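## Task

Shelf spots carry lot numbers on the shelf edge directly beneath them, and several spots may have the same number. Move one cardboard box from lot 451 and one from lot 434 onto the desk so that nothing on either box overhangs the desk edge. All other cardboard boxes must stay on the shelves where they started. A lot that is absent from the storeroom is skipped. The robot must not topple or finish leaning, or the task fails.

## Robot and tools

Robot: a simulated Hello Robot Stretch 3 with one arm. It has a two-wheeled base, a lift that rides up a mast, and a telescoping arm that points out of the robot's right side. The base cannot go sideways, so the gripper is carried forward or back by driving. The base is 0.33 m long and 0.34 m wide and pivots about the point between its wheels, 0.05 m behind its front edge. With the arm in and the wrist folded, a turn sweeps a 0.28 m radius; an unfolded level wrist reaches past that.

Frames: the base frame sits on the floor between the drive wheels, x ahead, y to the left, z up, in metres. hand_pose is reported in it, at the point where closed fingertips meet. The odometry frame is the base frame as it was when the scene began; base_odometry is in it and counts wheel rotation, so slip shows up as travel. Headings are radians, left positive.

move: one action per call. "base" holds exactly one relative command measured from where the base last reported itself: {"translate_m": d} drives d metres (forward positive, -3 to 3) or {"rotate_rad": d} turns d radians (left positive, -6.4 to 6.4). "joints" is a single object of absolute targets by name: lift_m 0 to 1.1; arm_m 0 to 0.52 (extension); wrist_yaw_rad -1.345 to 4.42 (0 along the arm, positive toward the front); wrist_pitch_rad -1.57 to 0.451 (0 level, negative tips down); wrist_roll_rad -2.911 to 2.918; gripper_m -0.089 to 0.179 (larger opens wider; fingertip gap is that minus about 0.007 to 0.025 m); head_pan_rad -3.953 to 1.73 (0 forward, positive left, -1.57 along the arm); head_tilt_rad -1.53 to 0.419 (negative down). "pace" is "default" or "max"; "speeds" sets per-motion top speeds (m/s or rad/s) up to the max. The base is slowed to 0.10 m/s and 0.63 rad/s unless lift_m < 0.30, arm_m < 0.03 and wrist_yaw_rad > 2.54. "contact_limits" sets a stop threshold next to its own command: arm_m, translate_m, rotate_rad take a motor_effort percent 1 to 100; lift_m takes {"down": n, "up": n}, where under about 12 may trip in free motion. {"servos": "reboot"} must be sent alone and revives switched-off servos. "cameras" lists head_camera, nav_camera, wrist_camera or "all". "blocking": false returns within about 0.5 s while motion continues; later moves override only the targets they name. Unknown keys make a call invalid; out-of-range values get it refused, and a refused call or an unrequested stop cancels the remaining robot calls in that reply. An action lasts at most about 14 s.

wait: {"seconds": 0 to 10, "cameras"}; returns early once earlier moves finish. stop: brakes all running motions. zoom_image: {"camera", "region": [x0, y0, x1, y1]} in pixels of that camera's latest image, at most 504 by 504. finished_scene: {"scene": current scene number}; call nothing after it in that reply.

Results: "move" reads done or the worst status. base_status and joint_status per motion: done, moving, off_target (resting short, maybe still pushing), stopped, contact_stop (that joint goes slack), time_out, torque_fault (wrist or head servo off; reboot needed). on_its_own describes unrequested behaviour; "held at" is a target, not a reading. motor_effort is percent, positive toward larger values, bracket is the peak; positive wheel effort pushes forward. lidar_m: 12 distances in 30 degree sectors starting straight ahead and going counter-clockwise, seen in a plane 0.17 m above the floor (table legs, not tops). wrist_depth_mm and head_depth_mm: 7 by 7 grids of median depth, "-" meaning no reading. turned_by_wheels and turned_by_imu give the turn since the previous result; prefer the IMU if they disagree by over 0.15 rad. base_tilt is in degrees, forward and right positive. "pictures" names the images in order. head_camera images arrive rotated; rotate a quarter turn clockwise to view upright, nav_camera a quarter turn counterclockwise. Calibration (K, T_world_to_cam) is given per camera in the base frame.

Gripping: close to a value below the object's width; release by opening to at least 0.05 above it. The reading does not prove a grasp; check images or effort.

Cautions: before folding the wrist to wrist_yaw_rad 3.0 or unfolding it, put lift_m between 0.32 and 0.95, wrist_pitch_rad -0.4 and roll about 0. With yaw below -0.4 keep pitch at -0.5 or lower. The arm pushing on something solid with the gripper above about 0.45 m, or driving while holding or snagging something fixed, can tip the robot; if base_tilt leans, back the gripper off. Wrist, head and base (without a limit) do not stop on contact. Avoid drops, releasing moving items, collisions and hard shoves; loose objects may occasionally be nudged by the environment.

Each tool is called by a JSON object that holds its "fn" and its "kwargs", one argument or row to a line.

## Session

{"fn": "move", "kwargs": {
  "joints": {"head_pan_rad": -1.2, "head_tilt_rad": -0.25},
  "cameras": ["head_camera", "nav_camera"]
}}

{"fn": "move", "kwargs": {
  "joints": {"head_pan_rad": 0.6, "head_tilt_rad": -0.25},
  "cameras": ["head_camera", "nav_camera"]
}}

{"fn": "move", "kwargs": {
  "joints": {"head_pan_rad": -3.0, "head_tilt_rad": -0.25},
  "cameras": ["head_camera", "nav_camera"]
}}

Scene clock: 1.13 s.
move: done
base_odometry: x=+0.000 y=+0.000 heading=+0.000
turned_by_wheels: +0.000
turned_by_imu: +0.000
base_tilt: forward=-0.2 right=-1.2
lidar_m: 0.72 0.72 0.85 1.53 2.66 1.26 1.01 1.11 1.81 1.63 1.39 0.83
head_depth_mm: 1642 1844 1926 1980 1984 2064 1649 / 1667 1561 1533 1618 1665 1877 1629 / 1691 1879 1956 1986 2033 1965 1640 / 1705 1889 1971 2041 2083 2033 1615 / 1738 1912 1991 2044 2068 2002 1620 / 1746 1912 1897 1941 1887 1932 1598 / 1584 1524 1566 1640 1718 1760 1598
base_status: not commanded
joint_positions: lift_m=+0.374 arm_m=+0.001 wrist_yaw_rad=+3.009 wrist_pitch_rad=-0.462 wrist_roll_rad=+0.000 gripper_m=+0.037 head_pan_rad=-1.230 head_tilt_rad=-0.250
joint_status: all done
measured_speeds: all 0
motor_effort: left_wheel=-0.2(0.7) right_wheel=+0.3(1.1) lift_m=+22.5(23.8) arm_m=-5.0(5.1) wrist_yaw_rad=+0.0(1.1) wrist_pitch_rad=+2.1(2.1) wrist_roll_rad=+0.0(0.3) gripper_m=+0.3(0.8) head_pan_rad=+2.5(5.2) head_tilt_rad=-2.6(8.6)
hand_pose: x=+0.0076 y=+0.0712 z=+0.3774 quat_wxyz=(+0.207, +0.697, +0.116, +0.676) (m; base frame)
wrist_depth_mm: - 139 - - - 849 - / - 150 - - - 970 - / - 167 919 - - 935 - / 840 766 203 805 806 804 765 / 694 674 211 664 659 666 665 / 597 597 126 572 129 585 576 / 528 534 286 356 505 512 512
pictures: head_camera (sideways), nav_camera (sideways)
camera_calibration:
head_camera: T_world_to_cam=[[-0.109202, 0.169221, -0.97951, 1.29108], [0.954606, 0.292585, -0.055878, 0.0665436], [0.277134, -0.941147, -0.19349, 0.205728], [0, 0, 0, 1]] pos_world=[0.0204507, -0.0443264, 1.30815]
nav_camera: T_world_to_cam=[[0.0901755, -0.2031, 0.974997, -1.22657], [-0.937632, -0.347331, 0.0143676, 0.0371304], [0.335729, -0.915484, -0.221754, 0.239762], [0, 0, 0, 1]] pos_world=[0.0649262, -0.0167216, 1.24854]

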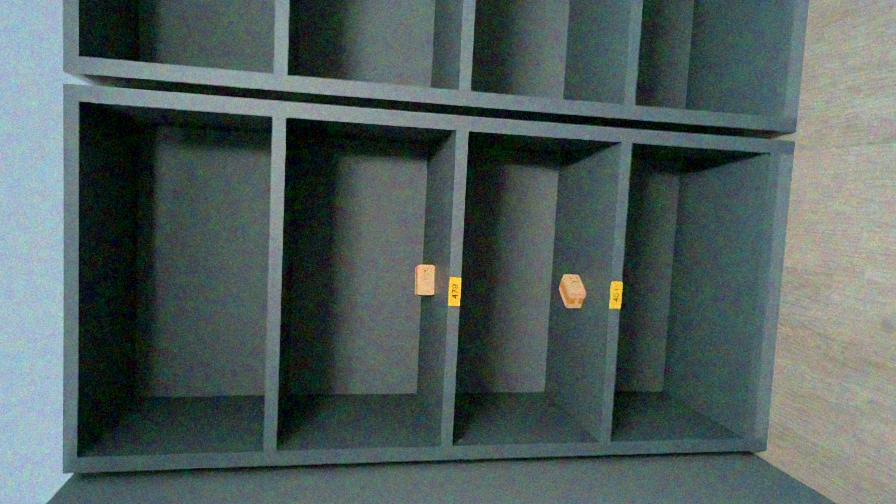

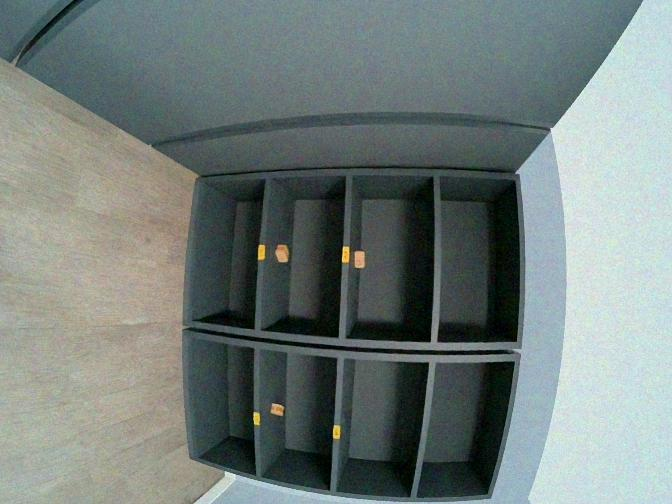

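Scene clock: 2.47 s.
move: done
base_odometry: x=+0.000 y=+0.000 heading=+0.000
turned_by_wheels: +0.000
turned_by_imu: +0.000
base_tilt: forward=-0.2 right=-1.2
lidar_m: 0.72 0.72 0.85 1.53 2.66 1.25 1.01 1.11 1.81 1.63 1.39 0.83
head_depth_mm: 592 610 631 652 673 697 724 / 615 636 657 678 704 731 761 / 639 662 685 711 737 766 797 / 668 692 716 744 773 806 840 / 697 722 750 780 814 848 885 / 729 759 790 821 855 898 940 / 767 792 827 864 910 952 998
base_status: not commanded
joint_positions: lift_m=+0.374 arm_m=+0.001 wrist_yaw_rad=+3.009 wrist_pitch_rad=-0.462 wrist_roll_rad=+0.000 gripper_m=+0.037 head_pan_rad=+0.635 head_tilt_rad=-0.250
joint_status: all done
measured_speeds: translate_m=+0.000 rotate_rad=+0.000 lift_m=+0.000 arm_m=+0.000 wrist_yaw_rad=+0.000 wrist_pitch_rad=+0.000 wrist_roll_rad=+0.000 head_pan_rad=-0.024 head_tilt_rad=+0.000
motor_effort: left_wheel=-0.1(1.0) right_wheel=+0.0(1.2) lift_m=+23.0(24.0) arm_m=-6.9(7.4) wrist_yaw_rad=+0.4(2.1) wrist_pitch_rad=+1.8(2.0) wrist_roll_rad=+0.2(0.3) gripper_m=+0.3(0.8) head_pan_rad=-3.0(5.2) head_tilt_rad=-2.5(6.8)
hand_pose: x=+0.0076 y=+0.0712 z=+0.3774 quat_wxyz=(+0.207, +0.697, +0.116, +0.676) (m; base frame)
wrist_depth_mm: - 138 - - - 858 - / - 150 - - - 973 - / - 167 914 - - 940 - / 829 771 203 815 812 796 765 / 695 677 211 662 657 668 674 / 595 596 126 574 129 581 571 / 527 539 288 352 505 513 504
pictures: head_camera (sideways), nav_camera (sideways)
camera_calibration:
head_camera: T_world_to_cam=[[-0.13045, -0.153696, -0.979469, 1.29117], [-0.556861, 0.828724, -0.0558763, 0.0758138], [0.820298, 0.53814, -0.193694, 0.20266], [0, 0, 0, 1]] pos_world=[0.0444093, 0.0265595, 1.30815]
nav_camera: T_world_to_cam=[[0.168445, 0.145384, 0.974931, -1.22697], [0.604328, -0.796606, 0.0143779, 0.027727], [0.778726, 0.586756, -0.222044, 0.23746], [0, 0, 0, 1]] pos_world=[0.00500426, 0.0611377, 1.24854]

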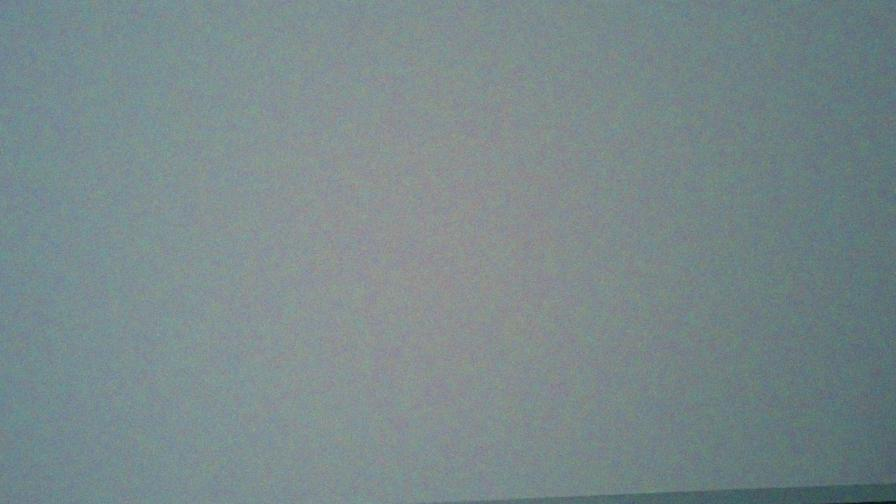

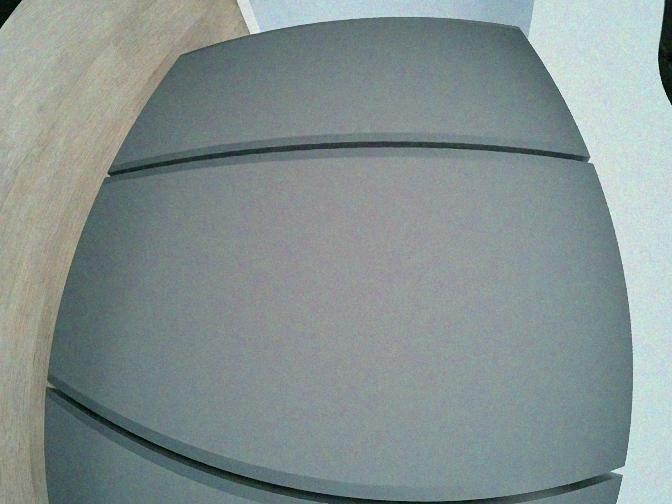

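Scene clock: 5.57 s.
move: done
base_odometry: x=+0.000 y=+0.000 heading=+0.000
turned_by_wheels: +0.000
turned_by_imu: +0.000
base_tilt: forward=-0.3 right=-1.3
lidar_m: 0.72 0.73 0.85 1.54 2.66 1.26 1.01 1.11 1.81 1.63 1.39 0.83
head_depth_mm: 1430 1499 1567 1622 1526 997 1541 / 1419 1478 1526 1612 1504 994 1534 / 1414 1458 1525 1580 1488 987 1522 / 1388 1444 1503 1561 1475 983 1566 / 1369 1415 1470 1530 1458 974 1500 / 1356 1405 1461 1513 1558 967 1551 / 1335 1383 1437 1497 1560 1624 1602
base_status: not commanded
joint_positions: lift_m=+0.374 arm_m=+0.001 wrist_yaw_rad=+3.009 wrist_pitch_rad=-0.462 wrist_roll_rad=+0.000 gripper_m=+0.037 head_pan_rad=-3.008 head_tilt_rad=-0.250
joint_status: all done
measured_speeds: translate_m=+0.000 rotate_rad=+0.000 lift_m=+0.000 arm_m=+0.000 wrist_yaw_rad=+0.000 wrist_pitch_rad=+0.000 wrist_roll_rad=+0.000 head_pan_rad=+0.024 head_tilt_rad=+0.000
motor_effort: left_wheel=-0.4(0.8) right_wheel=+0.6(1.1) lift_m=+23.4(24.2) arm_m=-11.3(12.5) wrist_yaw_rad=+0.4(1.6) wrist_pitch_rad=+1.8(2.1) wrist_roll_rad=+0.0(0.3) gripper_m=+0.3(1.1) head_pan_rad=+3.1(6.2) head_tilt_rad=-2.2(6.4)
hand_pose: x=+0.0076 y=+0.0712 z=+0.3774 quat_wxyz=(+0.207, +0.697, +0.116, +0.676) (m; base frame)
wrist_depth_mm: - 139 - - - 849 - / - 151 - - - 970 - / - 167 920 - - 941 - / 834 766 204 831 810 794 774 / 696 678 211 653 655 668 675 / 599 598 126 574 129 582 580 / 525 537 287 356 500 514 507
pictures: head_camera (sideways), nav_camera (sideways)
camera_calibration:
head_camera: T_world_to_cam=[[0.188308, 0.0720162, -0.979466, 1.28922], [0.089578, -0.99441, -0.0558931, 0.0718181], [-0.978016, -0.0772135, -0.193706, 0.213679], [0, 0, 0, 1]] pos_world=[-0.0402214, -0.00492887, 1.30815]
nav_camera: T_world_to_cam=[[-0.217619, -0.0464281, 0.974929, -1.22461], [-0.146685, 0.989079, 0.0143595, 0.0323496], [-0.964948, -0.139883, -0.222053, 0.248099], [0, 0, 0, 1]] pos_world=[-0.0223518, -0.0541479, 1.24854]

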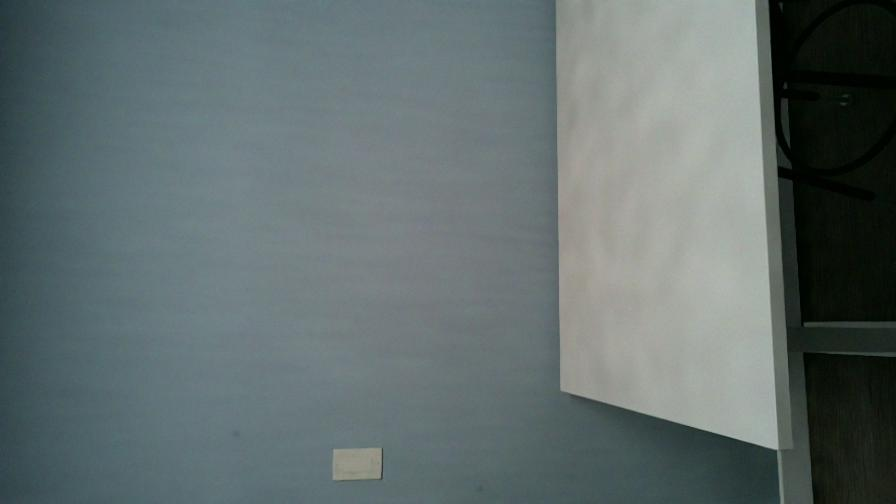

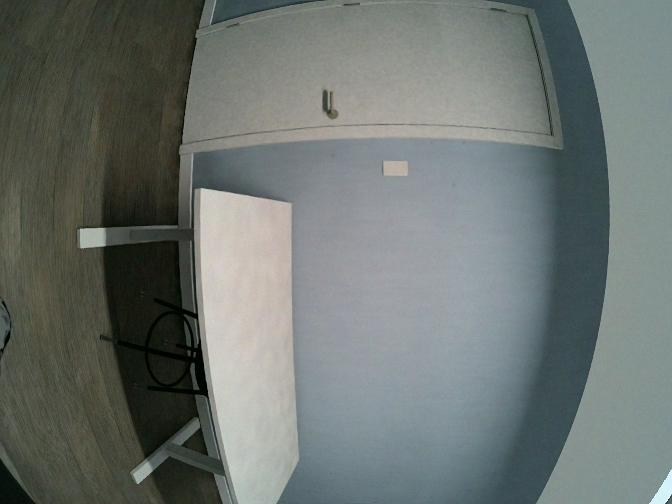

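{"fn": "move", "kwargs": {
  "joints": {"head_pan_rad": -1.45, "head_tilt_rad": -0.25},
  "cameras": ["head_camera"]
}}

{"fn": "zoom_image", "kwargs": {
  "camera": "head_camera",
  "region": [380, 300, 660, 504]
}}

{"fn": "zoom_image", "kwargs": {
  "camera": "head_camera",
  "region": [380, 0, 660, 204]
}}

Scene clock: 16.10 s.
move: done
base_odometry: x=+0.000 y=+0.000 heading=+0.000
turned_by_wheels: +0.000
turned_by_imu: +0.000
base_tilt: forward=-0.3 right=-1.2
lidar_m: 0.72 0.73 0.85 1.53 2.66 1.26 1.01 1.12 1.81 1.63 1.39 0.83
head_depth_mm: 1892 1983 2062 2110 2102 2078 1636 / 1876 1953 2047 2093 2138 2064 1651 / 1839 1923 1987 2051 2101 2060 1632 / 1714 1616 1590 1648 1801 1806 1616 / 1719 1869 1956 2009 2073 2005 1609 / 1747 1853 1921 1977 2040 1998 1608 / 1639 1835 1900 1971 2026 1998 1604
base_status: not commanded
joint_positions: lift_m=+0.374 arm_m=+0.001 wrist_yaw_rad=+3.009 wrist_pitch_rad=-0.462 wrist_roll_rad=+0.000 gripper_m=+0.037 head_pan_rad=-1.442 head_tilt_rad=-0.250
joint_status: all done
measured_speeds: translate_m=+0.000 rotate_rad=+0.000 lift_m=+0.000 arm_m=+0.000 wrist_yaw_rad=+0.000 wrist_pitch_rad=+0.000 wrist_roll_rad=+0.000 head_pan_rad=-0.024 head_tilt_rad=+0.000
motor_effort: left_wheel=-0.5(0.7) right_wheel=+0.7(1.4) lift_m=+24.0(24.8) arm_m=-13.0(13.7) wrist_yaw_rad=+0.1(1.6) wrist_pitch_rad=+1.9(2.0) wrist_roll_rad=-0.3(0.3) gripper_m=+0.8(1.1) head_pan_rad=-2.9(6.4) head_tilt_rad=-2.1(5.8)
hand_pose: x=+0.0076 y=+0.0712 z=+0.3774 quat_wxyz=(+0.207, +0.697, +0.116, +0.676) (m; base frame)
wrist_depth_mm: - 138 - - - 857 - / - 151 - - - 979 - / - 167 922 - - 927 - / 837 766 204 809 804 801 753 / 711 670 211 663 649 667 673 / 607 595 126 565 128 581 577 / 528 532 287 351 499 511 508
pictures: head_camera (sideways)
camera_calibration:
head_camera: T_world_to_cam=[[-0.0711653, 0.18863, -0.979466, 1.29081], [0.994805, 0.0850816, -0.0558944, 0.066305], [0.0727912, -0.978356, -0.193705, 0.207187], [0, 0, 0, 1]] pos_world=[0.0108193, -0.0464247, 1.30815]

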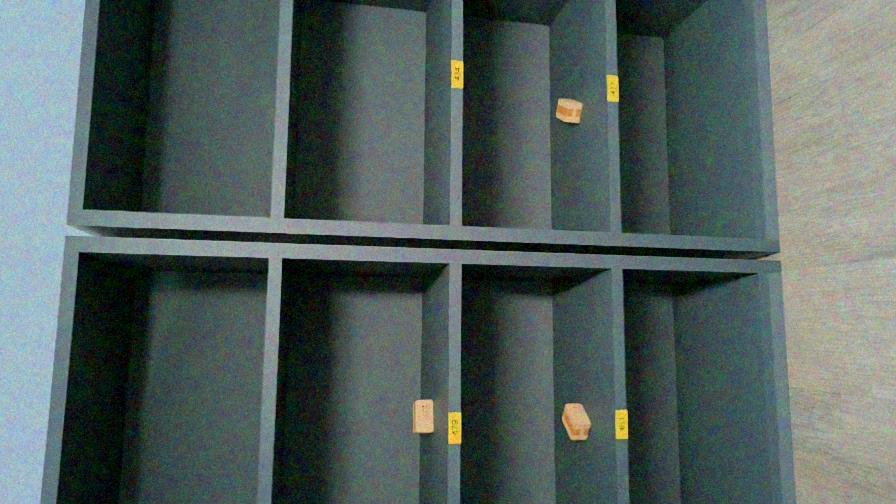

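Scaled by 1.800 from the camera's 896x504 image, which has a finer 1280x720 frame.

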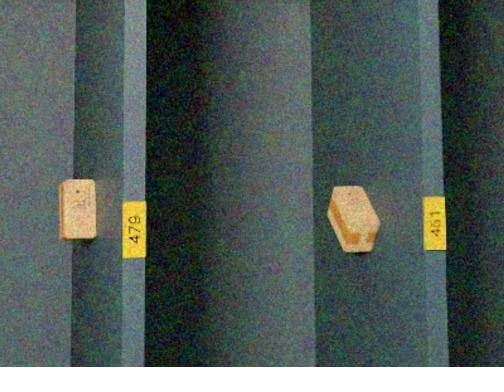

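Scaled by 1.800 from the camera's 896x504 image, which has a finer 1280x720 frame.

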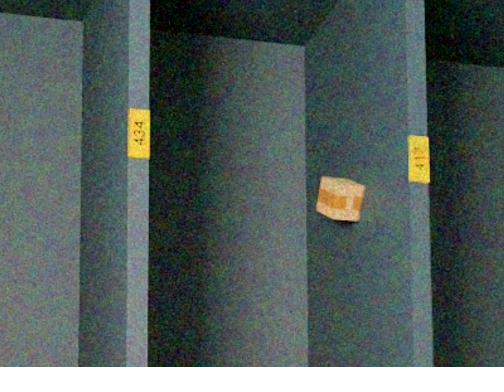

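{"fn": "zoom_image", "kwargs": {
  "camera": "head_camera",
  "region": [595, 395, 650, 450]
}}

{"fn": "zoom_image", "kwargs": {
  "camera": "head_camera",
  "region": [585, 60, 640, 115]
}}

Scaled by 9.164 from the camera's 896x504 image, which has a finer 1280x720 frame.

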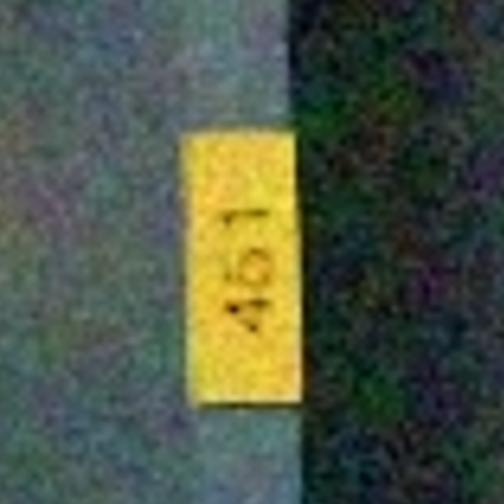

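Scaled by 9.164 from the camera's 896x504 image, which has a finer 1280x720 frame.

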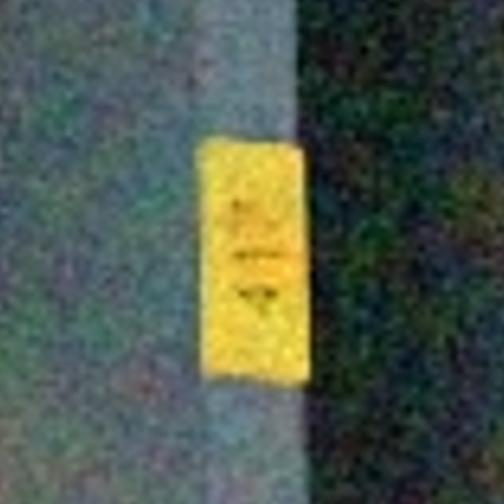

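{"fn": "move", "kwargs": {
  "base": {"rotate_rad": -1.136},
  "joints": {"lift_m": 0.28, "head_pan_rad": 0.1, "head_tilt_rad": -0.5},
  "pace": "max"
}}

{"fn": "move", "kwargs": {
  "base": {"translate_m": 0.96},
  "pace": "max",
  "cameras": ["head_camera"]
}}

Scene clock: 99.90 s.
move: done
base_odometry: x=+0.000 y=+0.000 heading=-1.136
turned_by_wheels: -1.136
turned_by_imu: -1.114
base_tilt: forward=-0.5 right=-1.1
lidar_m: 1.59 0.87 0.73 0.73 0.82 1.35 2.66 1.26 1.01 1.11 1.74 1.63
head_depth_mm: 1620 1763 1894 1871 1836 1623 1319 / 1666 1827 1970 2016 1963 1605 1315 / 1708 1890 2051 2125 1951 1592 1303 / 1694 1867 2049 2124 1997 1588 1293 / 1449 1571 1694 1856 1952 1571 1289 / 1221 1288 1370 1486 1579 1539 1278 / 1027 1070 1133 1201 1273 1368 1279
base_status: done
joint_positions: lift_m=+0.280 arm_m=+0.001 wrist_yaw_rad=+3.009 wrist_pitch_rad=-0.463 wrist_roll_rad=+0.000 gripper_m=+0.037 head_pan_rad=+0.107 head_tilt_rad=-0.506
joint_status: all done
measured_speeds: all 0
motor_effort: left_wheel=+6.3(14.9) right_wheel=-9.0(14.0) lift_m=+30.8(31.3) arm_m=-12.4(13.6) wrist_yaw_rad=-0.5(1.6) wrist_pitch_rad=+2.1(2.2) wrist_roll_rad=-0.1(0.5) gripper_m=+0.4(1.0) head_pan_rad=-3.2(4.4) head_tilt_rad=+4.1(7.1)
hand_pose: x=+0.0076 y=+0.0711 z=+0.2828 quat_wxyz=(+0.208, +0.697, +0.117, +0.676) (m; base frame)
wrist_depth_mm: - 139 - - - - - / - 151 161 - - - - / 825 167 210 777 774 772 741 / 684 621 203 656 656 643 646 / 567 563 211 543 534 548 543 / 486 296 126 284 129 473 468 / 262 267 248 259 400 415 413
pictures: none

Scene clock: 104.47 s.
move: done
base_odometry: x=+0.405 y=-0.870 heading=-1.136
turned_by_wheels: +0.000
turned_by_imu: +0.001
base_tilt: forward=-0.4 right=-1.3
lidar_m: 1.00 0.62 0.52 0.52 0.59 0.97 3.55 1.60 1.75 1.50 0.82 0.78
head_depth_mm: 827 953 1018 744 1192 964 1189 / 856 990 1045 782 1225 961 1216 / 884 1021 1077 825 1241 959 1239 / 918 1056 1111 869 1231 1015 1227 / 881 1012 1033 871 1179 1046 1225 / 743 809 867 862 995 1043 1200 / 651 708 768 828 905 982 1050
base_status: done
joint_positions: lift_m=+0.280 arm_m=+0.001 wrist_yaw_rad=+3.009 wrist_pitch_rad=-0.463 wrist_roll_rad=+0.000 gripper_m=+0.037 head_pan_rad=+0.100 head_tilt_rad=-0.499
joint_status: not commanded
measured_speeds: all 0
motor_effort: left_wheel=+1.3(15.8) right_wheel=+5.3(10.8) lift_m=+27.0(31.0) arm_m=-11.4(13.1) wrist_yaw_rad=+0.5(2.1) wrist_pitch_rad=+2.1(2.3) wrist_roll_rad=-0.3(0.3) gripper_m=+0.5(0.9) head_pan_rad=-2.7(4.1) head_tilt_rad=+3.0(5.1)
hand_pose: x=+0.0076 y=+0.0711 z=+0.2827 quat_wxyz=(+0.208, +0.697, +0.117, +0.676) (m; base frame)
wrist_depth_mm: - 139 - - - 499 486 / - 151 161 - - 540 - / 748 166 175 - - 600 - / 684 621 202 657 632 630 619 / 566 568 212 537 530 551 544 / 487 296 126 286 128 469 474 / 261 267 246 258 399 414 413
pictures: head_camera (sideways)
camera_calibration:
head_camera: T_world_to_cam=[[-0.424692, -0.0890486, -0.900948, 1.19037], [-0.0709936, 0.995362, -0.0649152, 0.0845251], [0.90255, 0.0363925, -0.429045, 0.508489], [0, 0, 0, 1]] pos_world=[0.0526069, 0.00336295, 1.29612]

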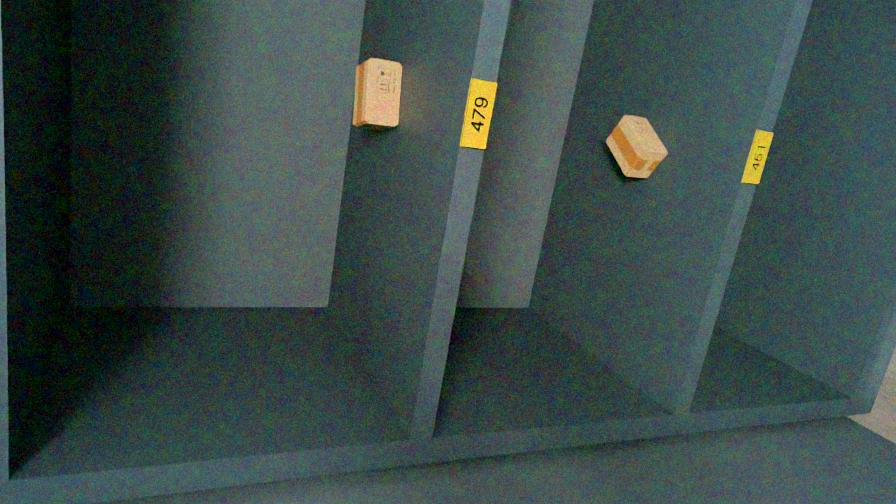

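{"fn": "zoom_image", "kwargs": {
  "camera": "head_camera",
  "region": [730, 125, 785, 190]
}}

Scaled by 7.754 from the camera's 896x504 image, which has a finer 1280x720 frame.

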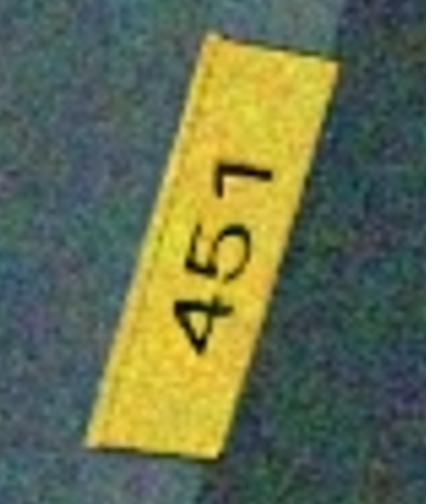

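{"fn": "zoom_image", "kwargs": {
  "camera": "head_camera",
  "region": [590, 100, 690, 200]
}}

{"fn": "move", "kwargs": {
  "base": {"rotate_rad": 1.389},
  "joints": {"lift_m": 0.5, "head_pan_rad": -1.57, "head_tilt_rad": -0.7},
  "pace": "max"
}}

{"fn": "move", "kwargs": {
  "joints": {"wrist_yaw_rad": 0.0, "wrist_pitch_rad": -0.4},
  "pace": "max"
}}

{"fn": "move", "kwargs": {
  "joints": {"wrist_pitch_rad": -0.1, "gripper_m": 0.179, "lift_m": 0.485},
  "pace": "max",
  "cameras": ["head_camera", "wrist_camera"]
}}

Scaled by 5.040 from the camera's 896x504 image, which has a finer 1280x720 frame.

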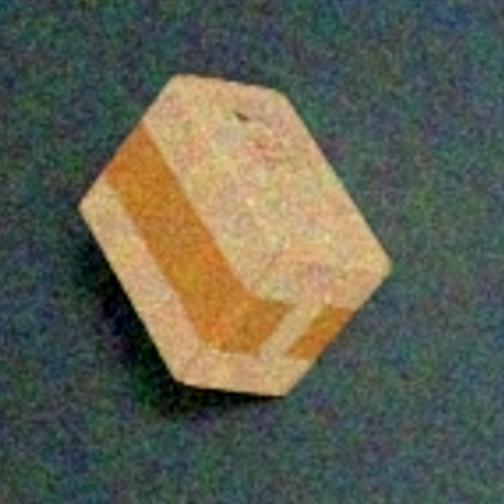

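Scene clock: 126.07 s.
move: done
base_odometry: x=+0.405 y=-0.870 heading=+0.253
turned_by_wheels: +1.389
turned_by_imu: +1.365
base_tilt: forward=-0.3 right=-1.2
lidar_m: 0.52 0.55 0.76 2.20 1.76 1.60 1.74 1.49 0.78 1.14 0.73 0.54
head_depth_mm: 930 998 797 1057 1000 1170 1189 / 930 1005 789 1268 1061 1277 1180 / 935 1010 778 1263 1052 1298 1174 / 935 997 766 1247 1039 1291 1176 / 937 1000 798 1239 1037 1284 1164 / 939 999 790 1229 1062 1281 1156 / 939 999 783 1170 1057 1263 1159
base_status: done
joint_positions: lift_m=+0.500 arm_m=+0.001 wrist_yaw_rad=+3.009 wrist_pitch_rad=-0.463 wrist_roll_rad=+0.000 gripper_m=+0.037 head_pan_rad=-1.573 head_tilt_rad=-0.700
joint_status: all done
measured_speeds: all 0
motor_effort: left_wheel=-6.5(15.1) right_wheel=+7.9(12.8) lift_m=+23.1(33.1) arm_m=-12.7(13.4) wrist_yaw_rad=-0.9(1.5) wrist_pitch_rad=+2.2(2.3) wrist_roll_rad=+0.1(0.3) gripper_m=+0.3(1.0) head_pan_rad=+3.5(5.2) head_tilt_rad=-4.5(8.6)
hand_pose: x=+0.0076 y=+0.0710 z=+0.5026 quat_wxyz=(+0.208, +0.697, +0.117, +0.676) (m; base frame)
wrist_depth_mm: - 138 - - - - - / - 151 - - - - - / - 167 - - - - - / - 953 202 - - 942 - / 863 843 212 826 811 837 - / 764 754 126 708 129 716 - / 662 674 287 649 630 634 635
pictures: none

Scene clock: 127.90 s.
move: done
base_odometry: x=+0.405 y=-0.870 heading=+0.253
turned_by_wheels: +0.000
turned_by_imu: +0.000
base_tilt: forward=-0.4 right=-1.4
lidar_m: 0.52 0.54 0.75 2.20 1.76 1.59 1.74 1.49 0.79 1.14 0.73 0.54
head_depth_mm: 927 997 801 1065 999 1173 1190 / 934 1007 790 1266 1056 1275 1186 / 933 1011 778 1261 1055 1295 1173 / 939 994 767 1246 1043 1289 1146 / 942 999 800 1238 1035 1289 1161 / 941 999 793 1226 1065 1277 1164 / 940 1001 780 1172 1059 1262 1156
base_status: not commanded
joint_positions: lift_m=+0.500 arm_m=+0.001 wrist_yaw_rad=+0.003 wrist_pitch_rad=-0.420 wrist_roll_rad=+0.000 gripper_m=+0.037 head_pan_rad=-1.570 head_tilt_rad=-0.700
joint_status: all done
measured_speeds: all 0
motor_effort: left_wheel=-6.7(7.1) right_wheel=+8.2(8.7) lift_m=+29.9(29.9) arm_m=-11.7(13.2) wrist_yaw_rad=-3.5(7.7) wrist_pitch_rad=+3.3(5.4) wrist_roll_rad=-0.1(0.4) gripper_m=+0.4(0.9) head_pan_rad=+3.1(4.1) head_tilt_rad=-4.7(6.2)
hand_pose: x=-0.0208 y=-0.3696 z=+0.5121 quat_wxyz=(+0.692, +0.149, -0.691, -0.147) (m; base frame)
wrist_depth_mm: - - - - - - - / - - - - - - - / - - - - - - - / - - - - - - - / - - - 150 151 - 566 / - 724 126 - 126 659 639 / 661 679 654 666 643 654 661
pictures: none

Scene clock: 129.87 s.
move: done
base_odometry: x=+0.405 y=-0.870 heading=+0.253
turned_by_wheels: +0.000
turned_by_imu: +0.000
base_tilt: forward=-0.3 right=-1.3
lidar_m: 0.52 0.54 0.76 2.20 1.77 1.60 1.74 1.48 0.78 1.14 0.73 0.54
head_depth_mm: 935 1002 799 1063 1003 1171 1185 / 933 1011 789 1265 1059 1271 1179 / 935 1006 777 1263 1051 1301 1156 / 935 993 766 1242 1046 1296 1176 / 938 994 800 1242 1037 1288 1140 / 941 998 793 1230 1063 1275 1162 / 944 998 782 1177 1060 1256 1164
base_status: not commanded
joint_positions: lift_m=+0.485 arm_m=+0.001 wrist_yaw_rad=+0.003 wrist_pitch_rad=-0.123 wrist_roll_rad=+0.000 gripper_m=+0.179 head_pan_rad=-1.570 head_tilt_rad=-0.700
joint_status: all done
measured_speeds: all 0
motor_effort: left_wheel=-7.0(7.4) right_wheel=+8.2(9.0) lift_m=+24.1(29.8) arm_m=-11.4(12.6) wrist_yaw_rad=-3.4(4.9) wrist_pitch_rad=+3.9(5.0) wrist_roll_rad=-0.1(0.3) gripper_m=+0.4(85.4) head_pan_rad=+3.3(4.1) head_tilt_rad=-4.6(6.1)
hand_pose: x=-0.0207 y=-0.3969 z=+0.5684 quat_wxyz=(+0.706, +0.045, -0.705, -0.043) (m; base frame)
wrist_depth_mm: - 826 - - - - - / - - - - - - - / - - - 618 - - - / - - - - - - - / - 146 - - - 938 - / - 126 - - - 918 - / - - - - - - 105
pictures: head_camera (sideways), wrist_camera
camera_calibration:
head_camera: T_world_to_cam=[[-0.0467438, 0.602769, -0.796546, 1.05194], [0.997494, -0.0142338, -0.0693073, 0.0837119], [-0.0531141, -0.797789, -0.600593, 0.737478], [0, 0, 0, 1]] pos_world=[0.00484023, -0.0445351, 1.28665]
wrist_camera: T_world_to_cam=[[-0.998856, -0.0458391, -0.0136467, -0.0245087], [-0.00170374, 0.319254, -0.947668, 0.697824], [0.047797, -0.94656, -0.318967, -0.0272328], [0, 0, 0, 1]] pos_world=[-0.0219901, -0.249684, 0.652284]

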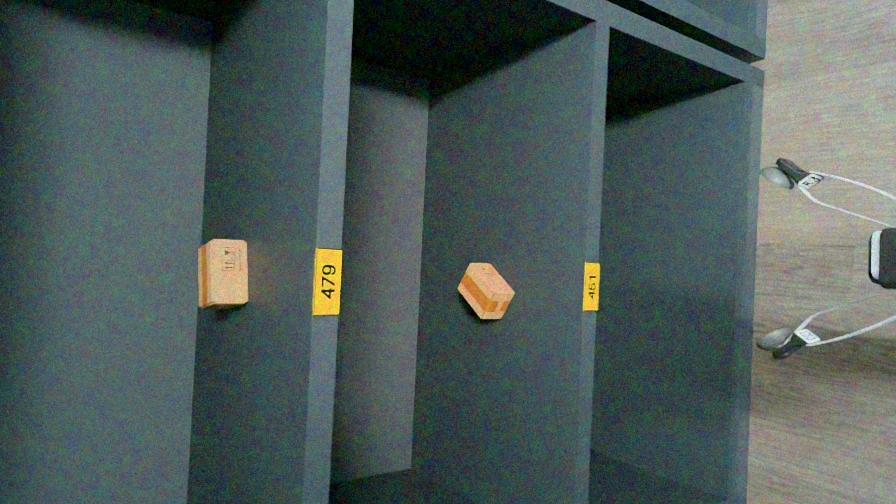

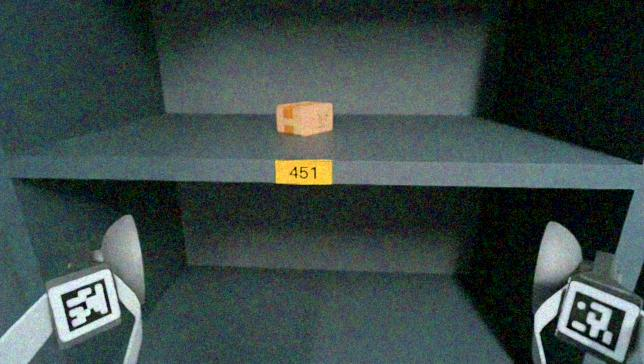

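{"fn": "zoom_image", "kwargs": {
  "camera": "head_camera",
  "region": [440, 240, 540, 340]
}}

{"fn": "zoom_image", "kwargs": {
  "camera": "wrist_camera",
  "region": [264, 80, 344, 140]
}}

Scaled by 5.040 from the camera's 896x504 image, which has a finer 1280x720 frame.

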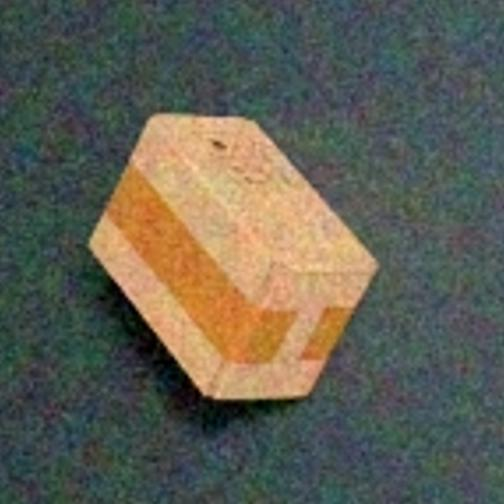

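Scaled by 6.300.

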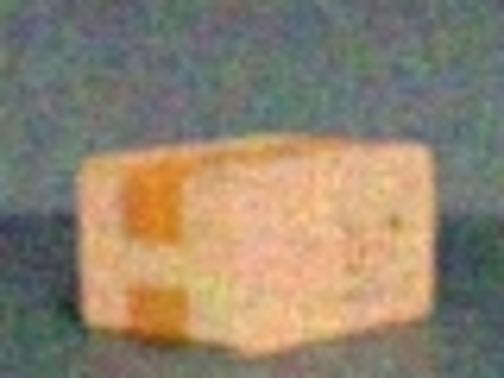

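{"fn": "move", "kwargs": {
  "base": {"rotate_rad": -0.471},
  "joints": {"wrist_yaw_rad": -0.38},
  "pace": "max"
}}

{"fn": "move", "kwargs": {
  "base": {"translate_m": 0.176},
  "pace": "max"
}}

{"fn": "move", "kwargs": {
  "base": {"rotate_rad": 0.471},
  "joints": {"arm_m": 0.15},
  "cameras": ["wrist_camera"]
}}

Scene clock: 230.43 s.
move: done
base_odometry: x=+0.405 y=-0.870 heading=-0.218
turned_by_wheels: -0.471
turned_by_imu: -0.464
base_tilt: forward=-0.3 right=-1.2
lidar_m: 0.53 0.52 0.55 0.81 3.60 2.14 1.59 1.74 1.48 0.78 1.14 0.69
head_depth_mm: 1212 1165 1570 1337 1608 1406 1190 / 1138 1136 1502 1279 1588 1390 1178 / 653 732 845 1126 1486 1375 1176 / 715 786 831 991 1149 1313 1148 / 898 939 808 1190 1077 1299 1165 / 952 1005 792 1222 1031 1277 1162 / 914 960 736 1197 992 1272 1155
base_status: done
joint_positions: lift_m=+0.485 arm_m=+0.001 wrist_yaw_rad=-0.377 wrist_pitch_rad=-0.123 wrist_roll_rad=+0.000 gripper_m=+0.179 head_pan_rad=-1.570 head_tilt_rad=-0.700
joint_status: all done
measured_speeds: all 0
motor_effort: left_wheel=+7.8(12.1) right_wheel=-9.8(13.6) lift_m=+26.2(26.4) arm_m=-11.3(11.3) wrist_yaw_rad=-1.4(7.9) wrist_pitch_rad=+3.8(3.9) wrist_roll_rad=-0.1(0.3) gripper_m=+0.8(1.0) head_pan_rad=+3.0(4.0) head_tilt_rad=-3.8(4.8)
hand_pose: x=-0.1141 y=-0.3792 z=+0.5684 quat_wxyz=(+0.685, -0.090, -0.701, -0.175) (m; base frame)
wrist_depth_mm: - - - - - - - / - - - - - - - / - - 527 - - - - / - - - - - - - / - 142 642 - - - - / - 139 650 - - - - / - - 699 838 867 833 105
pictures: none

Scene clock: 233.17 s.
move: done
base_odometry: x=+0.577 y=-0.908 heading=-0.218
turned_by_wheels: +0.000
turned_by_imu: +0.001
base_tilt: forward=-0.3 right=-1.1
lidar_m: 0.37 0.37 0.39 0.56 2.02 1.92 1.77 1.90 0.81 0.82 0.90 0.48
head_depth_mm: 653 724 858 1236 1588 1397 1188 / 729 778 825 959 1209 1370 1179 / 851 897 827 1096 1111 1320 1174 / 958 1013 770 1245 1046 1300 1146 / 924 987 752 1232 1004 1283 1162 / 886 955 700 1185 968 1277 1134 / 848 907 659 1141 961 1212 1112
base_status: done
joint_positions: lift_m=+0.485 arm_m=+0.001 wrist_yaw_rad=-0.377 wrist_pitch_rad=-0.123 wrist_roll_rad=+0.000 gripper_m=+0.179 head_pan_rad=-1.570 head_tilt_rad=-0.700
joint_status: not commanded
measured_speeds: all 0
motor_effort: left_wheel=+4.2(11.7) right_wheel=+5.7(10.8) lift_m=+30.0(30.1) arm_m=-12.9(12.9) wrist_yaw_rad=-2.6(4.4) wrist_pitch_rad=+3.7(3.9) wrist_roll_rad=+0.0(0.3) gripper_m=+0.6(1.0) head_pan_rad=+2.3(3.8) head_tilt_rad=-4.4(4.4)
hand_pose: x=-0.1141 y=-0.3792 z=+0.5685 quat_wxyz=(+0.685, -0.090, -0.701, -0.175) (m; base frame)
wrist_depth_mm: - - - 556 - - - / - - - 588 - - - / - - - 598 - - - / - - - 657 - - - / - 143 955 - - - - / - 126 945 708 - - - / - - - 756 883 827 105
pictures: none

Scene clock: 235.53 s.
move: done
base_odometry: x=+0.577 y=-0.908 heading=+0.253
turned_by_wheels: +0.471
turned_by_imu: +0.463
base_tilt: forward=-0.4 right=-1.2
lidar_m: 0.36 0.38 0.53 1.54 1.92 1.76 1.90 0.85 0.81 1.06 0.51 0.38
head_depth_mm: 863 949 709 1207 1001 1281 1195 / 870 951 700 1215 995 1307 1180 / 867 940 692 1214 991 1303 549 / 873 939 719 1195 980 1257 570 / 872 942 712 1193 974 1289 1167 / 873 945 705 1179 969 1254 1158 / 796 816 692 862 911 1059 1109
base_status: done
joint_positions: lift_m=+0.485 arm_m=+0.150 wrist_yaw_rad=-0.378 wrist_pitch_rad=-0.122 wrist_roll_rad=+0.000 gripper_m=+0.179 head_pan_rad=-1.570 head_tilt_rad=-0.700
joint_status: all done
measured_speeds: all 0
motor_effort: left_wheel=-8.6(12.8) right_wheel=+8.8(11.7) lift_m=+29.1(31.4) arm_m=+12.4(14.7) wrist_yaw_rad=-1.9(3.9) wrist_pitch_rad=+3.7(3.8) wrist_roll_rad=-0.2(0.3) gripper_m=+0.4(0.9) head_pan_rad=+2.4(3.4) head_tilt_rad=-3.6(3.9)
hand_pose: x=-0.1142 y=-0.5286 z=+0.5685 quat_wxyz=(+0.685, -0.090, -0.701, -0.175) (m; base frame)
wrist_depth_mm: - - - - 707 - - / - - - - - - - / - - 386 - - - - / - - 385 - - - - / 256 241 255 271 287 307 - / 118 141 241 - 889 - - / - - - - - - 105
pictures: wrist_camera
camera_calibration:
wrist_camera: T_world_to_cam=[[-0.944388, 0.328551, -0.013636, 0.0802614], [0.116797, 0.296381, -0.947901, 0.741482], [-0.307392, -0.896779, -0.318272, -0.162007], [0, 0, 0, 1]] pos_world=[-0.0606045, -0.391415, 0.652384]

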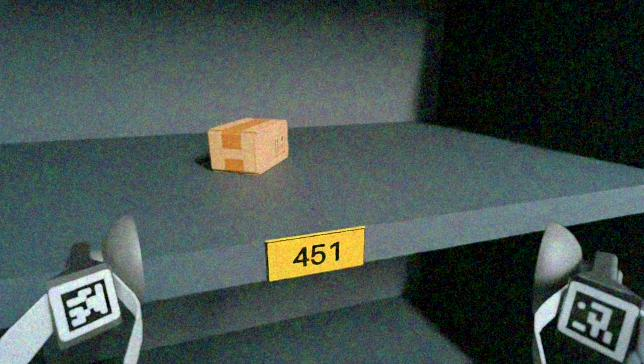

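{"fn": "move", "kwargs": {
  "joints": {"arm_m": 0.447},
  "contact_limits": {"arm_m": 30},
  "cameras": ["wrist_camera"]
}}

Scene clock: 262.03 s.
move: done
base_odometry: x=+0.577 y=-0.908 heading=+0.253
turned_by_wheels: +0.000
turned_by_imu: +0.000
base_tilt: forward=-0.3 right=-1.2
lidar_m: 0.37 0.38 0.53 1.54 1.92 1.76 1.90 0.86 0.82 1.06 0.51 0.38
head_depth_mm: 866 950 708 1203 1000 1278 1187 / 867 945 699 1210 995 1303 1175 / 870 936 691 1205 936 695 574 / 870 939 720 1199 815 1289 1171 / 872 939 713 1193 975 1284 1171 / 871 942 702 1180 968 1255 1162 / 797 816 692 864 909 1061 1103
base_status: not commanded
joint_positions: lift_m=+0.485 arm_m=+0.447 wrist_yaw_rad=-0.378 wrist_pitch_rad=-0.122 wrist_roll_rad=+0.000 gripper_m=+0.179 head_pan_rad=-1.570 head_tilt_rad=-0.700
joint_status: all done
measured_speeds: all 0
motor_effort: left_wheel=-8.3(9.2) right_wheel=+8.9(9.7) lift_m=+22.9(26.5) arm_m=+13.1(15.7) wrist_yaw_rad=-2.6(3.8) wrist_pitch_rad=+3.6(3.8) wrist_roll_rad=+0.2(0.3) gripper_m=+0.7(1.0) head_pan_rad=+2.1(3.1) head_tilt_rad=-2.3(3.3)
contact_limits: arm_m 30 (drawing in: default 31, maximum 55; extending or still: default 40, maximum 69)
hand_pose: x=-0.1142 y=-0.8256 z=+0.5686 quat_wxyz=(+0.685, -0.090, -0.701, -0.175) (m; base frame)
wrist_depth_mm: 295 315 334 - - - 470 / 307 326 - - - - 485 / 316 334 - - - - 493 / 327 309 - 190 - 309 332 / 270 238 251 144 225 251 251 / 123 177 124 118 184 193 192 / 146 156 145 120 145 156 107
pictures: wrist_camera
camera_calibration:
wrist_camera: T_world_to_cam=[[-0.944395, 0.328531, -0.0135771, 0.177789], [0.116709, 0.296316, -0.947932, 0.829477], [-0.307402, -0.896808, -0.318182, -0.428429], [0, 0, 0, 1]] pos_world=[-0.0606045, -0.688415, 0.652383]

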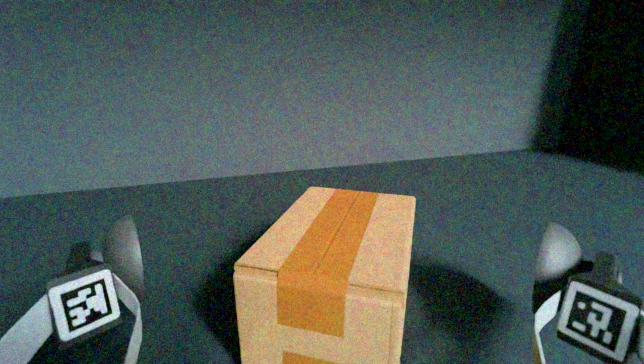

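{"fn": "move", "kwargs": {
  "joints": {"gripper_m": 0.0},
  "cameras": ["wrist_camera"]
}}

{"fn": "move", "kwargs": {
  "joints": {"lift_m": 0.53},
  "speeds": {"lift_m": 0.06},
  "cameras": ["wrist_camera"]
}}

Scene clock: 271.80 s.
move: done
base_odometry: x=+0.577 y=-0.908 heading=+0.253
turned_by_wheels: +0.000
turned_by_imu: +0.000
base_tilt: forward=-0.3 right=-1.1
lidar_m: 0.36 0.38 0.53 1.54 1.93 1.77 1.90 0.86 0.81 1.06 0.51 0.38
head_depth_mm: 864 950 710 1210 1000 1282 1185 / 867 948 701 1213 993 1311 1176 / 869 940 694 1210 955 692 573 / 873 940 717 1197 813 1292 1166 / 870 940 713 1194 974 1286 1164 / 875 942 703 1178 969 1250 1159 / 797 814 694 864 914 1054 1105
base_status: not commanded
joint_positions: lift_m=+0.485 arm_m=+0.447 wrist_yaw_rad=-0.378 wrist_pitch_rad=-0.122 wrist_roll_rad=+0.000 gripper_m=+0.001 head_pan_rad=-1.570 head_tilt_rad=-0.700
joint_status: all done
measured_speeds: all 0
motor_effort: left_wheel=-8.3(9.2) right_wheel=+8.8(9.5) lift_m=+23.4(24.1) arm_m=+8.6(11.0) wrist_yaw_rad=-2.0(3.6) wrist_pitch_rad=+3.5(3.8) wrist_roll_rad=-0.1(0.3) gripper_m=-25.1(97.0) head_pan_rad=+2.0(2.1) head_tilt_rad=-0.4(2.5)
contact_limits: arm_m 30 (drawing in: default 31, maximum 55; extending or still: default 40, maximum 69)
hand_pose: x=-0.1142 y=-0.8256 z=+0.5686 quat_wxyz=(+0.685, -0.090, -0.701, -0.175) (m; base frame)
wrist_depth_mm: 296 315 333 - - - 463 / 307 326 - - - - 482 / 320 335 - - - - 499 / 326 308 - 191 308 309 331 / 253 254 159 143 154 251 251 / 193 193 130 127 124 193 193 / 157 102 151 136 145 145 156
pictures: wrist_camera
camera_calibration:
wrist_camera: T_world_to_cam=[[-0.944356, 0.328644, -0.0136377, 0.177908], [0.116795, 0.296275, -0.947935, 0.829455], [-0.307492, -0.89678, -0.318173, -0.428422], [0, 0, 0, 1]] pos_world=[-0.0606044, -0.688415, 0.652383]

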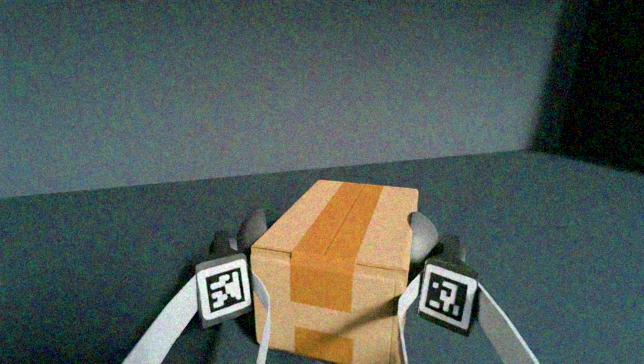

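Scene clock: 273.13 s.
move: done
base_odometry: x=+0.577 y=-0.908 heading=+0.253
turned_by_wheels: +0.000
turned_by_imu: +0.000
base_tilt: forward=-0.2 right=-1.2
lidar_m: 0.36 0.38 0.53 1.54 1.92 1.76 1.90 0.86 0.82 1.06 0.51 0.38
head_depth_mm: 866 951 710 1209 1003 1280 1185 / 866 951 699 1214 996 1304 1161 / 867 938 691 1212 764 618 1108 / 870 941 719 1200 789 1290 1175 / 870 944 711 1194 973 1278 1165 / 873 940 701 1180 968 1245 1158 / 795 817 695 862 909 1061 1105
base_status: not commanded
joint_positions: lift_m=+0.530 arm_m=+0.447 wrist_yaw_rad=-0.378 wrist_pitch_rad=-0.125 wrist_roll_rad=+0.000 gripper_m=+0.004 head_pan_rad=-1.570 head_tilt_rad=-0.700
joint_status: all done
measured_speeds: all 0
motor_effort: left_wheel=-8.5(8.7) right_wheel=+8.1(8.7) lift_m=+32.2(33.3) arm_m=+7.6(8.9) wrist_yaw_rad=-2.4(3.9) wrist_pitch_rad=+4.2(4.3) wrist_roll_rad=+0.1(0.3) gripper_m=-11.0(25.3) head_pan_rad=+1.7(1.9) head_tilt_rad=-0.2(1.8)
contact_limits: arm_m 30 (drawing in: default 31, maximum 55; extending or still: default 40, maximum 69)
hand_pose: x=-0.1141 y=-0.8255 z=+0.6128 quat_wxyz=(+0.685, -0.089, -0.701, -0.176) (m; base frame)
wrist_depth_mm: 294 315 333 - - - 463 / 307 327 - - - - 483 / 319 333 - - - - 498 / 330 - - 193 - - - / 329 327 153 144 146 307 324 / 267 266 130 127 123 265 265 / 215 102 200 136 200 200 215
pictures: wrist_camera
camera_calibration:
wrist_camera: T_world_to_cam=[[-0.944329, 0.328718, -0.0137195, 0.17866], [0.117772, 0.298805, -0.947019, 0.873025], [-0.307202, -0.895913, -0.320884, -0.411786], [0, 0, 0, 1]] pos_world=[-0.0606054, -0.688518, 0.697087]

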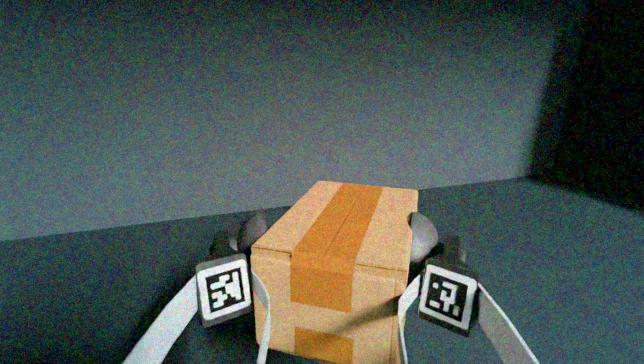

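{"fn": "move", "kwargs": {
  "joints": {"arm_m": 0.0},
  "speeds": {"arm_m": 0.25}
}}

{"fn": "move", "kwargs": {
  "base": {"rotate_rad": -1.016},
  "joints": {"lift_m": 0.78, "wrist_yaw_rad": 0.0}
}}

{"fn": "move", "kwargs": {
  "base": {"translate_m": -1.33},
  "pace": "max"
}}

{"fn": "move", "kwargs": {
  "base": {"rotate_rad": -0.555},
  "joints": {"head_pan_rad": -1.57, "head_tilt_rad": -0.5},
  "cameras": ["head_camera", "wrist_camera"]
}}

Scene clock: 286.50 s.
move: done
base_odometry: x=+0.577 y=-0.908 heading=+0.253
turned_by_wheels: +0.000
turned_by_imu: +0.000
base_tilt: forward=-0.3 right=-1.0
lidar_m: 0.36 0.38 0.53 1.54 1.92 1.77 1.90 0.85 0.82 1.06 0.51 0.38
head_depth_mm: 866 948 707 1208 1000 1283 1190 / 865 953 702 1209 997 1311 1151 / 869 936 691 1216 990 1299 1132 / 868 941 720 1197 984 1289 1170 / 871 942 711 1194 978 1285 1163 / 876 947 703 1178 968 1246 1157 / 797 818 694 865 906 1057 1105
base_status: not commanded
joint_positions: lift_m=+0.530 arm_m=+0.001 wrist_yaw_rad=-0.378 wrist_pitch_rad=-0.126 wrist_roll_rad=+0.000 gripper_m=+0.004 head_pan_rad=-1.570 head_tilt_rad=-0.700
joint_status: all done
measured_speeds: all 0
motor_effort: left_wheel=-8.1(8.6) right_wheel=+7.7(8.7) lift_m=+29.3(32.1) arm_m=-12.6(14.8) wrist_yaw_rad=-2.3(4.2) wrist_pitch_rad=+4.3(4.3) wrist_roll_rad=-0.1(0.3) gripper_m=-11.2(11.3) head_pan_rad=+0.2(1.5) head_tilt_rad=+0.1(1.4)
hand_pose: x=-0.1141 y=-0.3790 z=+0.6127 quat_wxyz=(+0.685, -0.089, -0.701, -0.176) (m; base frame)
wrist_depth_mm: - - - - 836 - 474 / - - - - - - 510 / - - - - 897 - 520 / - - - 192 - - - / - - 150 144 148 - - / - - 129 127 123 583 - / - 94 - 135 127 120 -
pictures: none

Scene clock: 289.60 s.
move: done
base_odometry: x=+0.577 y=-0.908 heading=-0.763
turned_by_wheels: -1.016
turned_by_imu: -1.000
base_tilt: forward=-0.3 right=-1.3
lidar_m: 0.49 0.37 0.37 0.39 0.55 1.85 1.92 1.76 1.90 0.82 0.81 0.95
head_depth_mm: 1607 1737 1921 2049 1710 1398 1262 / 1356 1801 2061 2152 1693 1387 - / 1363 1462 1647 1915 1635 1345 376 / 1455 1301 1700 1839 537 347 355 / 1414 1075 1606 1297 1553 1361 1162 / 707 785 854 973 1140 1297 1163 / 647 728 818 1026 1022 1271 1130
base_status: done
joint_positions: lift_m=+0.780 arm_m=+0.001 wrist_yaw_rad=-0.003 wrist_pitch_rad=-0.126 wrist_roll_rad=+0.000 gripper_m=+0.004 head_pan_rad=-1.570 head_tilt_rad=-0.700
joint_status: all done
measured_speeds: all 0
motor_effort: left_wheel=+7.1(12.5) right_wheel=-9.7(13.2) lift_m=+30.3(34.4) arm_m=-13.1(13.5) wrist_yaw_rad=+1.9(4.8) wrist_pitch_rad=+4.4(4.4) wrist_roll_rad=-0.1(0.3) gripper_m=-10.7(11.5) head_pan_rad=+0.8(1.3) head_tilt_rad=+1.6(2.0)
hand_pose: x=-0.0221 y=-0.3967 z=+0.8626 quat_wxyz=(+0.706, +0.044, -0.705, -0.046) (m; base frame)
wrist_depth_mm: - - - - - - - / - - - - - - - / 792 - - - - - - / - - - - - - - / - - 153 144 153 - - / - - 130 127 124 - - / - 94 150 135 132 - -
pictures: none

Scene clock: 303.87 s.
move: done
base_odometry: x=-0.385 y=+0.010 heading=-0.762
turned_by_wheels: +0.000
turned_by_imu: -0.001
base_tilt: forward=-0.3 right=-1.2
lidar_m: 1.46 1.12 1.09 1.15 1.65 2.56 0.91 0.64 0.75 1.26 1.78 1.71
head_depth_mm: 988 1084 1174 969 756 624 1241 / 1047 1152 1273 1344 752 653 - / 1090 1203 1350 1527 728 666 373 / 1160 1289 1447 1669 536 346 355 / 1241 1398 1580 1854 1655 1377 1166 / 1338 1509 1746 1952 1649 1358 1163 / 1441 1658 1951 2060 1638 1359 1154
base_status: done
joint_positions: lift_m=+0.780 arm_m=+0.001 wrist_yaw_rad=-0.003 wrist_pitch_rad=-0.126 wrist_roll_rad=+0.000 gripper_m=+0.004 head_pan_rad=-1.570 head_tilt_rad=-0.700
joint_status: not commanded
measured_speeds: all 0
motor_effort: left_wheel=+0.0(9.5) right_wheel=-10.4(15.0) lift_m=+24.6(30.7) arm_m=-9.5(13.7) wrist_yaw_rad=+1.4(3.3) wrist_pitch_rad=+4.3(4.4) wrist_roll_rad=+0.0(0.6) gripper_m=-10.5(11.4) head_pan_rad=-1.3(1.7) head_tilt_rad=+2.9(3.8)
hand_pose: x=-0.0221 y=-0.3967 z=+0.8626 quat_wxyz=(+0.706, +0.044, -0.705, -0.046) (m; base frame)
wrist_depth_mm: - - - - 946 - - / - - - - - - - / - - - - - - - / - - - - - - - / - - 155 144 153 - - / - - 130 127 123 - - / - - - 135 127 109 -
pictures: none

Scene clock: 305.87 s.
move: done
base_odometry: x=-0.385 y=+0.010 heading=-1.317
turned_by_wheels: -0.555
turned_by_imu: -0.546
base_tilt: forward=-0.3 right=-1.2
lidar_m: 1.71 1.50 1.12 1.09 1.14 1.60 2.56 0.92 0.64 0.75 1.25 1.72
head_depth_mm: 977 1048 1142 1235 964 735 613 / 975 1058 1144 1223 960 733 610 / 979 1054 1142 1235 952 728 579 / 984 1060 1153 1230 945 697 471 / 985 1060 1155 1238 932 718 601 / 986 1066 1154 1268 933 717 616 / 989 1064 1156 1272 1408 1463 613
base_status: done
joint_positions: lift_m=+0.780 arm_m=+0.001 wrist_yaw_rad=-0.002 wrist_pitch_rad=-0.126 wrist_roll_rad=+0.000 gripper_m=+0.004 head_pan_rad=-1.570 head_tilt_rad=-0.493
joint_status: all done
measured_speeds: all 0
motor_effort: left_wheel=+8.0(11.6) right_wheel=-9.2(13.6) lift_m=+25.4(25.7) arm_m=-10.6(11.4) wrist_yaw_rad=+2.3(3.2) wrist_pitch_rad=+4.3(4.4) wrist_roll_rad=-0.1(0.3) gripper_m=-10.4(11.4) head_pan_rad=-1.1(2.0) head_tilt_rad=-4.0(5.1)
hand_pose: x=-0.0221 y=-0.3967 z=+0.8626 quat_wxyz=(+0.706, +0.044, -0.705, -0.046) (m; base frame)
wrist_depth_mm: - 875 - - - - - / - 930 - - - - - / - 982 - - - - - / - - - 191 - - - / - - 151 144 146 - - / - - 130 127 124 - - / - 95 - 136 127 109 -
pictures: head_camera (sideways), wrist_camera
camera_calibration:
head_camera: T_world_to_cam=[[-0.0467437, 0.426462, -0.903297, 1.19119], [0.99751, -0.0278828, -0.064783, 0.0778556], [-0.0528139, -0.904076, -0.424096, 0.507863], [0, 0, 0, 1]] pos_world=[0.00484109, -0.0466783, 1.29642]
wrist_camera: T_world_to_cam=[[-0.999092, -0.0403296, -0.0137608, -0.0195062], [0.000039075, 0.322061, -0.946719, 0.976979], [0.0426126, -0.945859, -0.321767, 0.0694024], [0, 0, 0, 1]] pos_world=[-0.022484, -0.249789, 0.946988]

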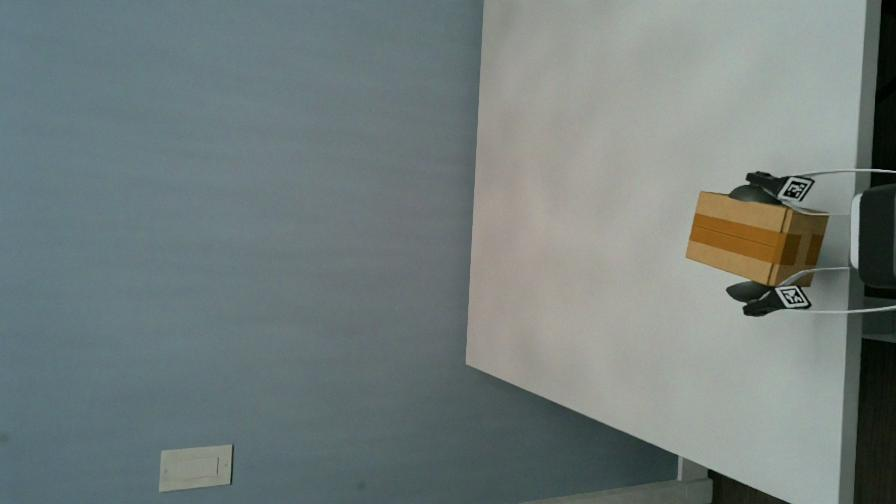

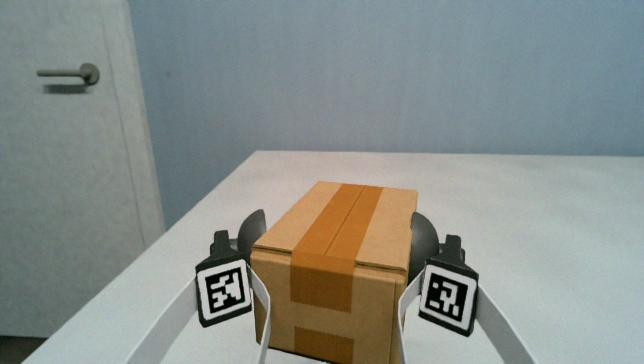

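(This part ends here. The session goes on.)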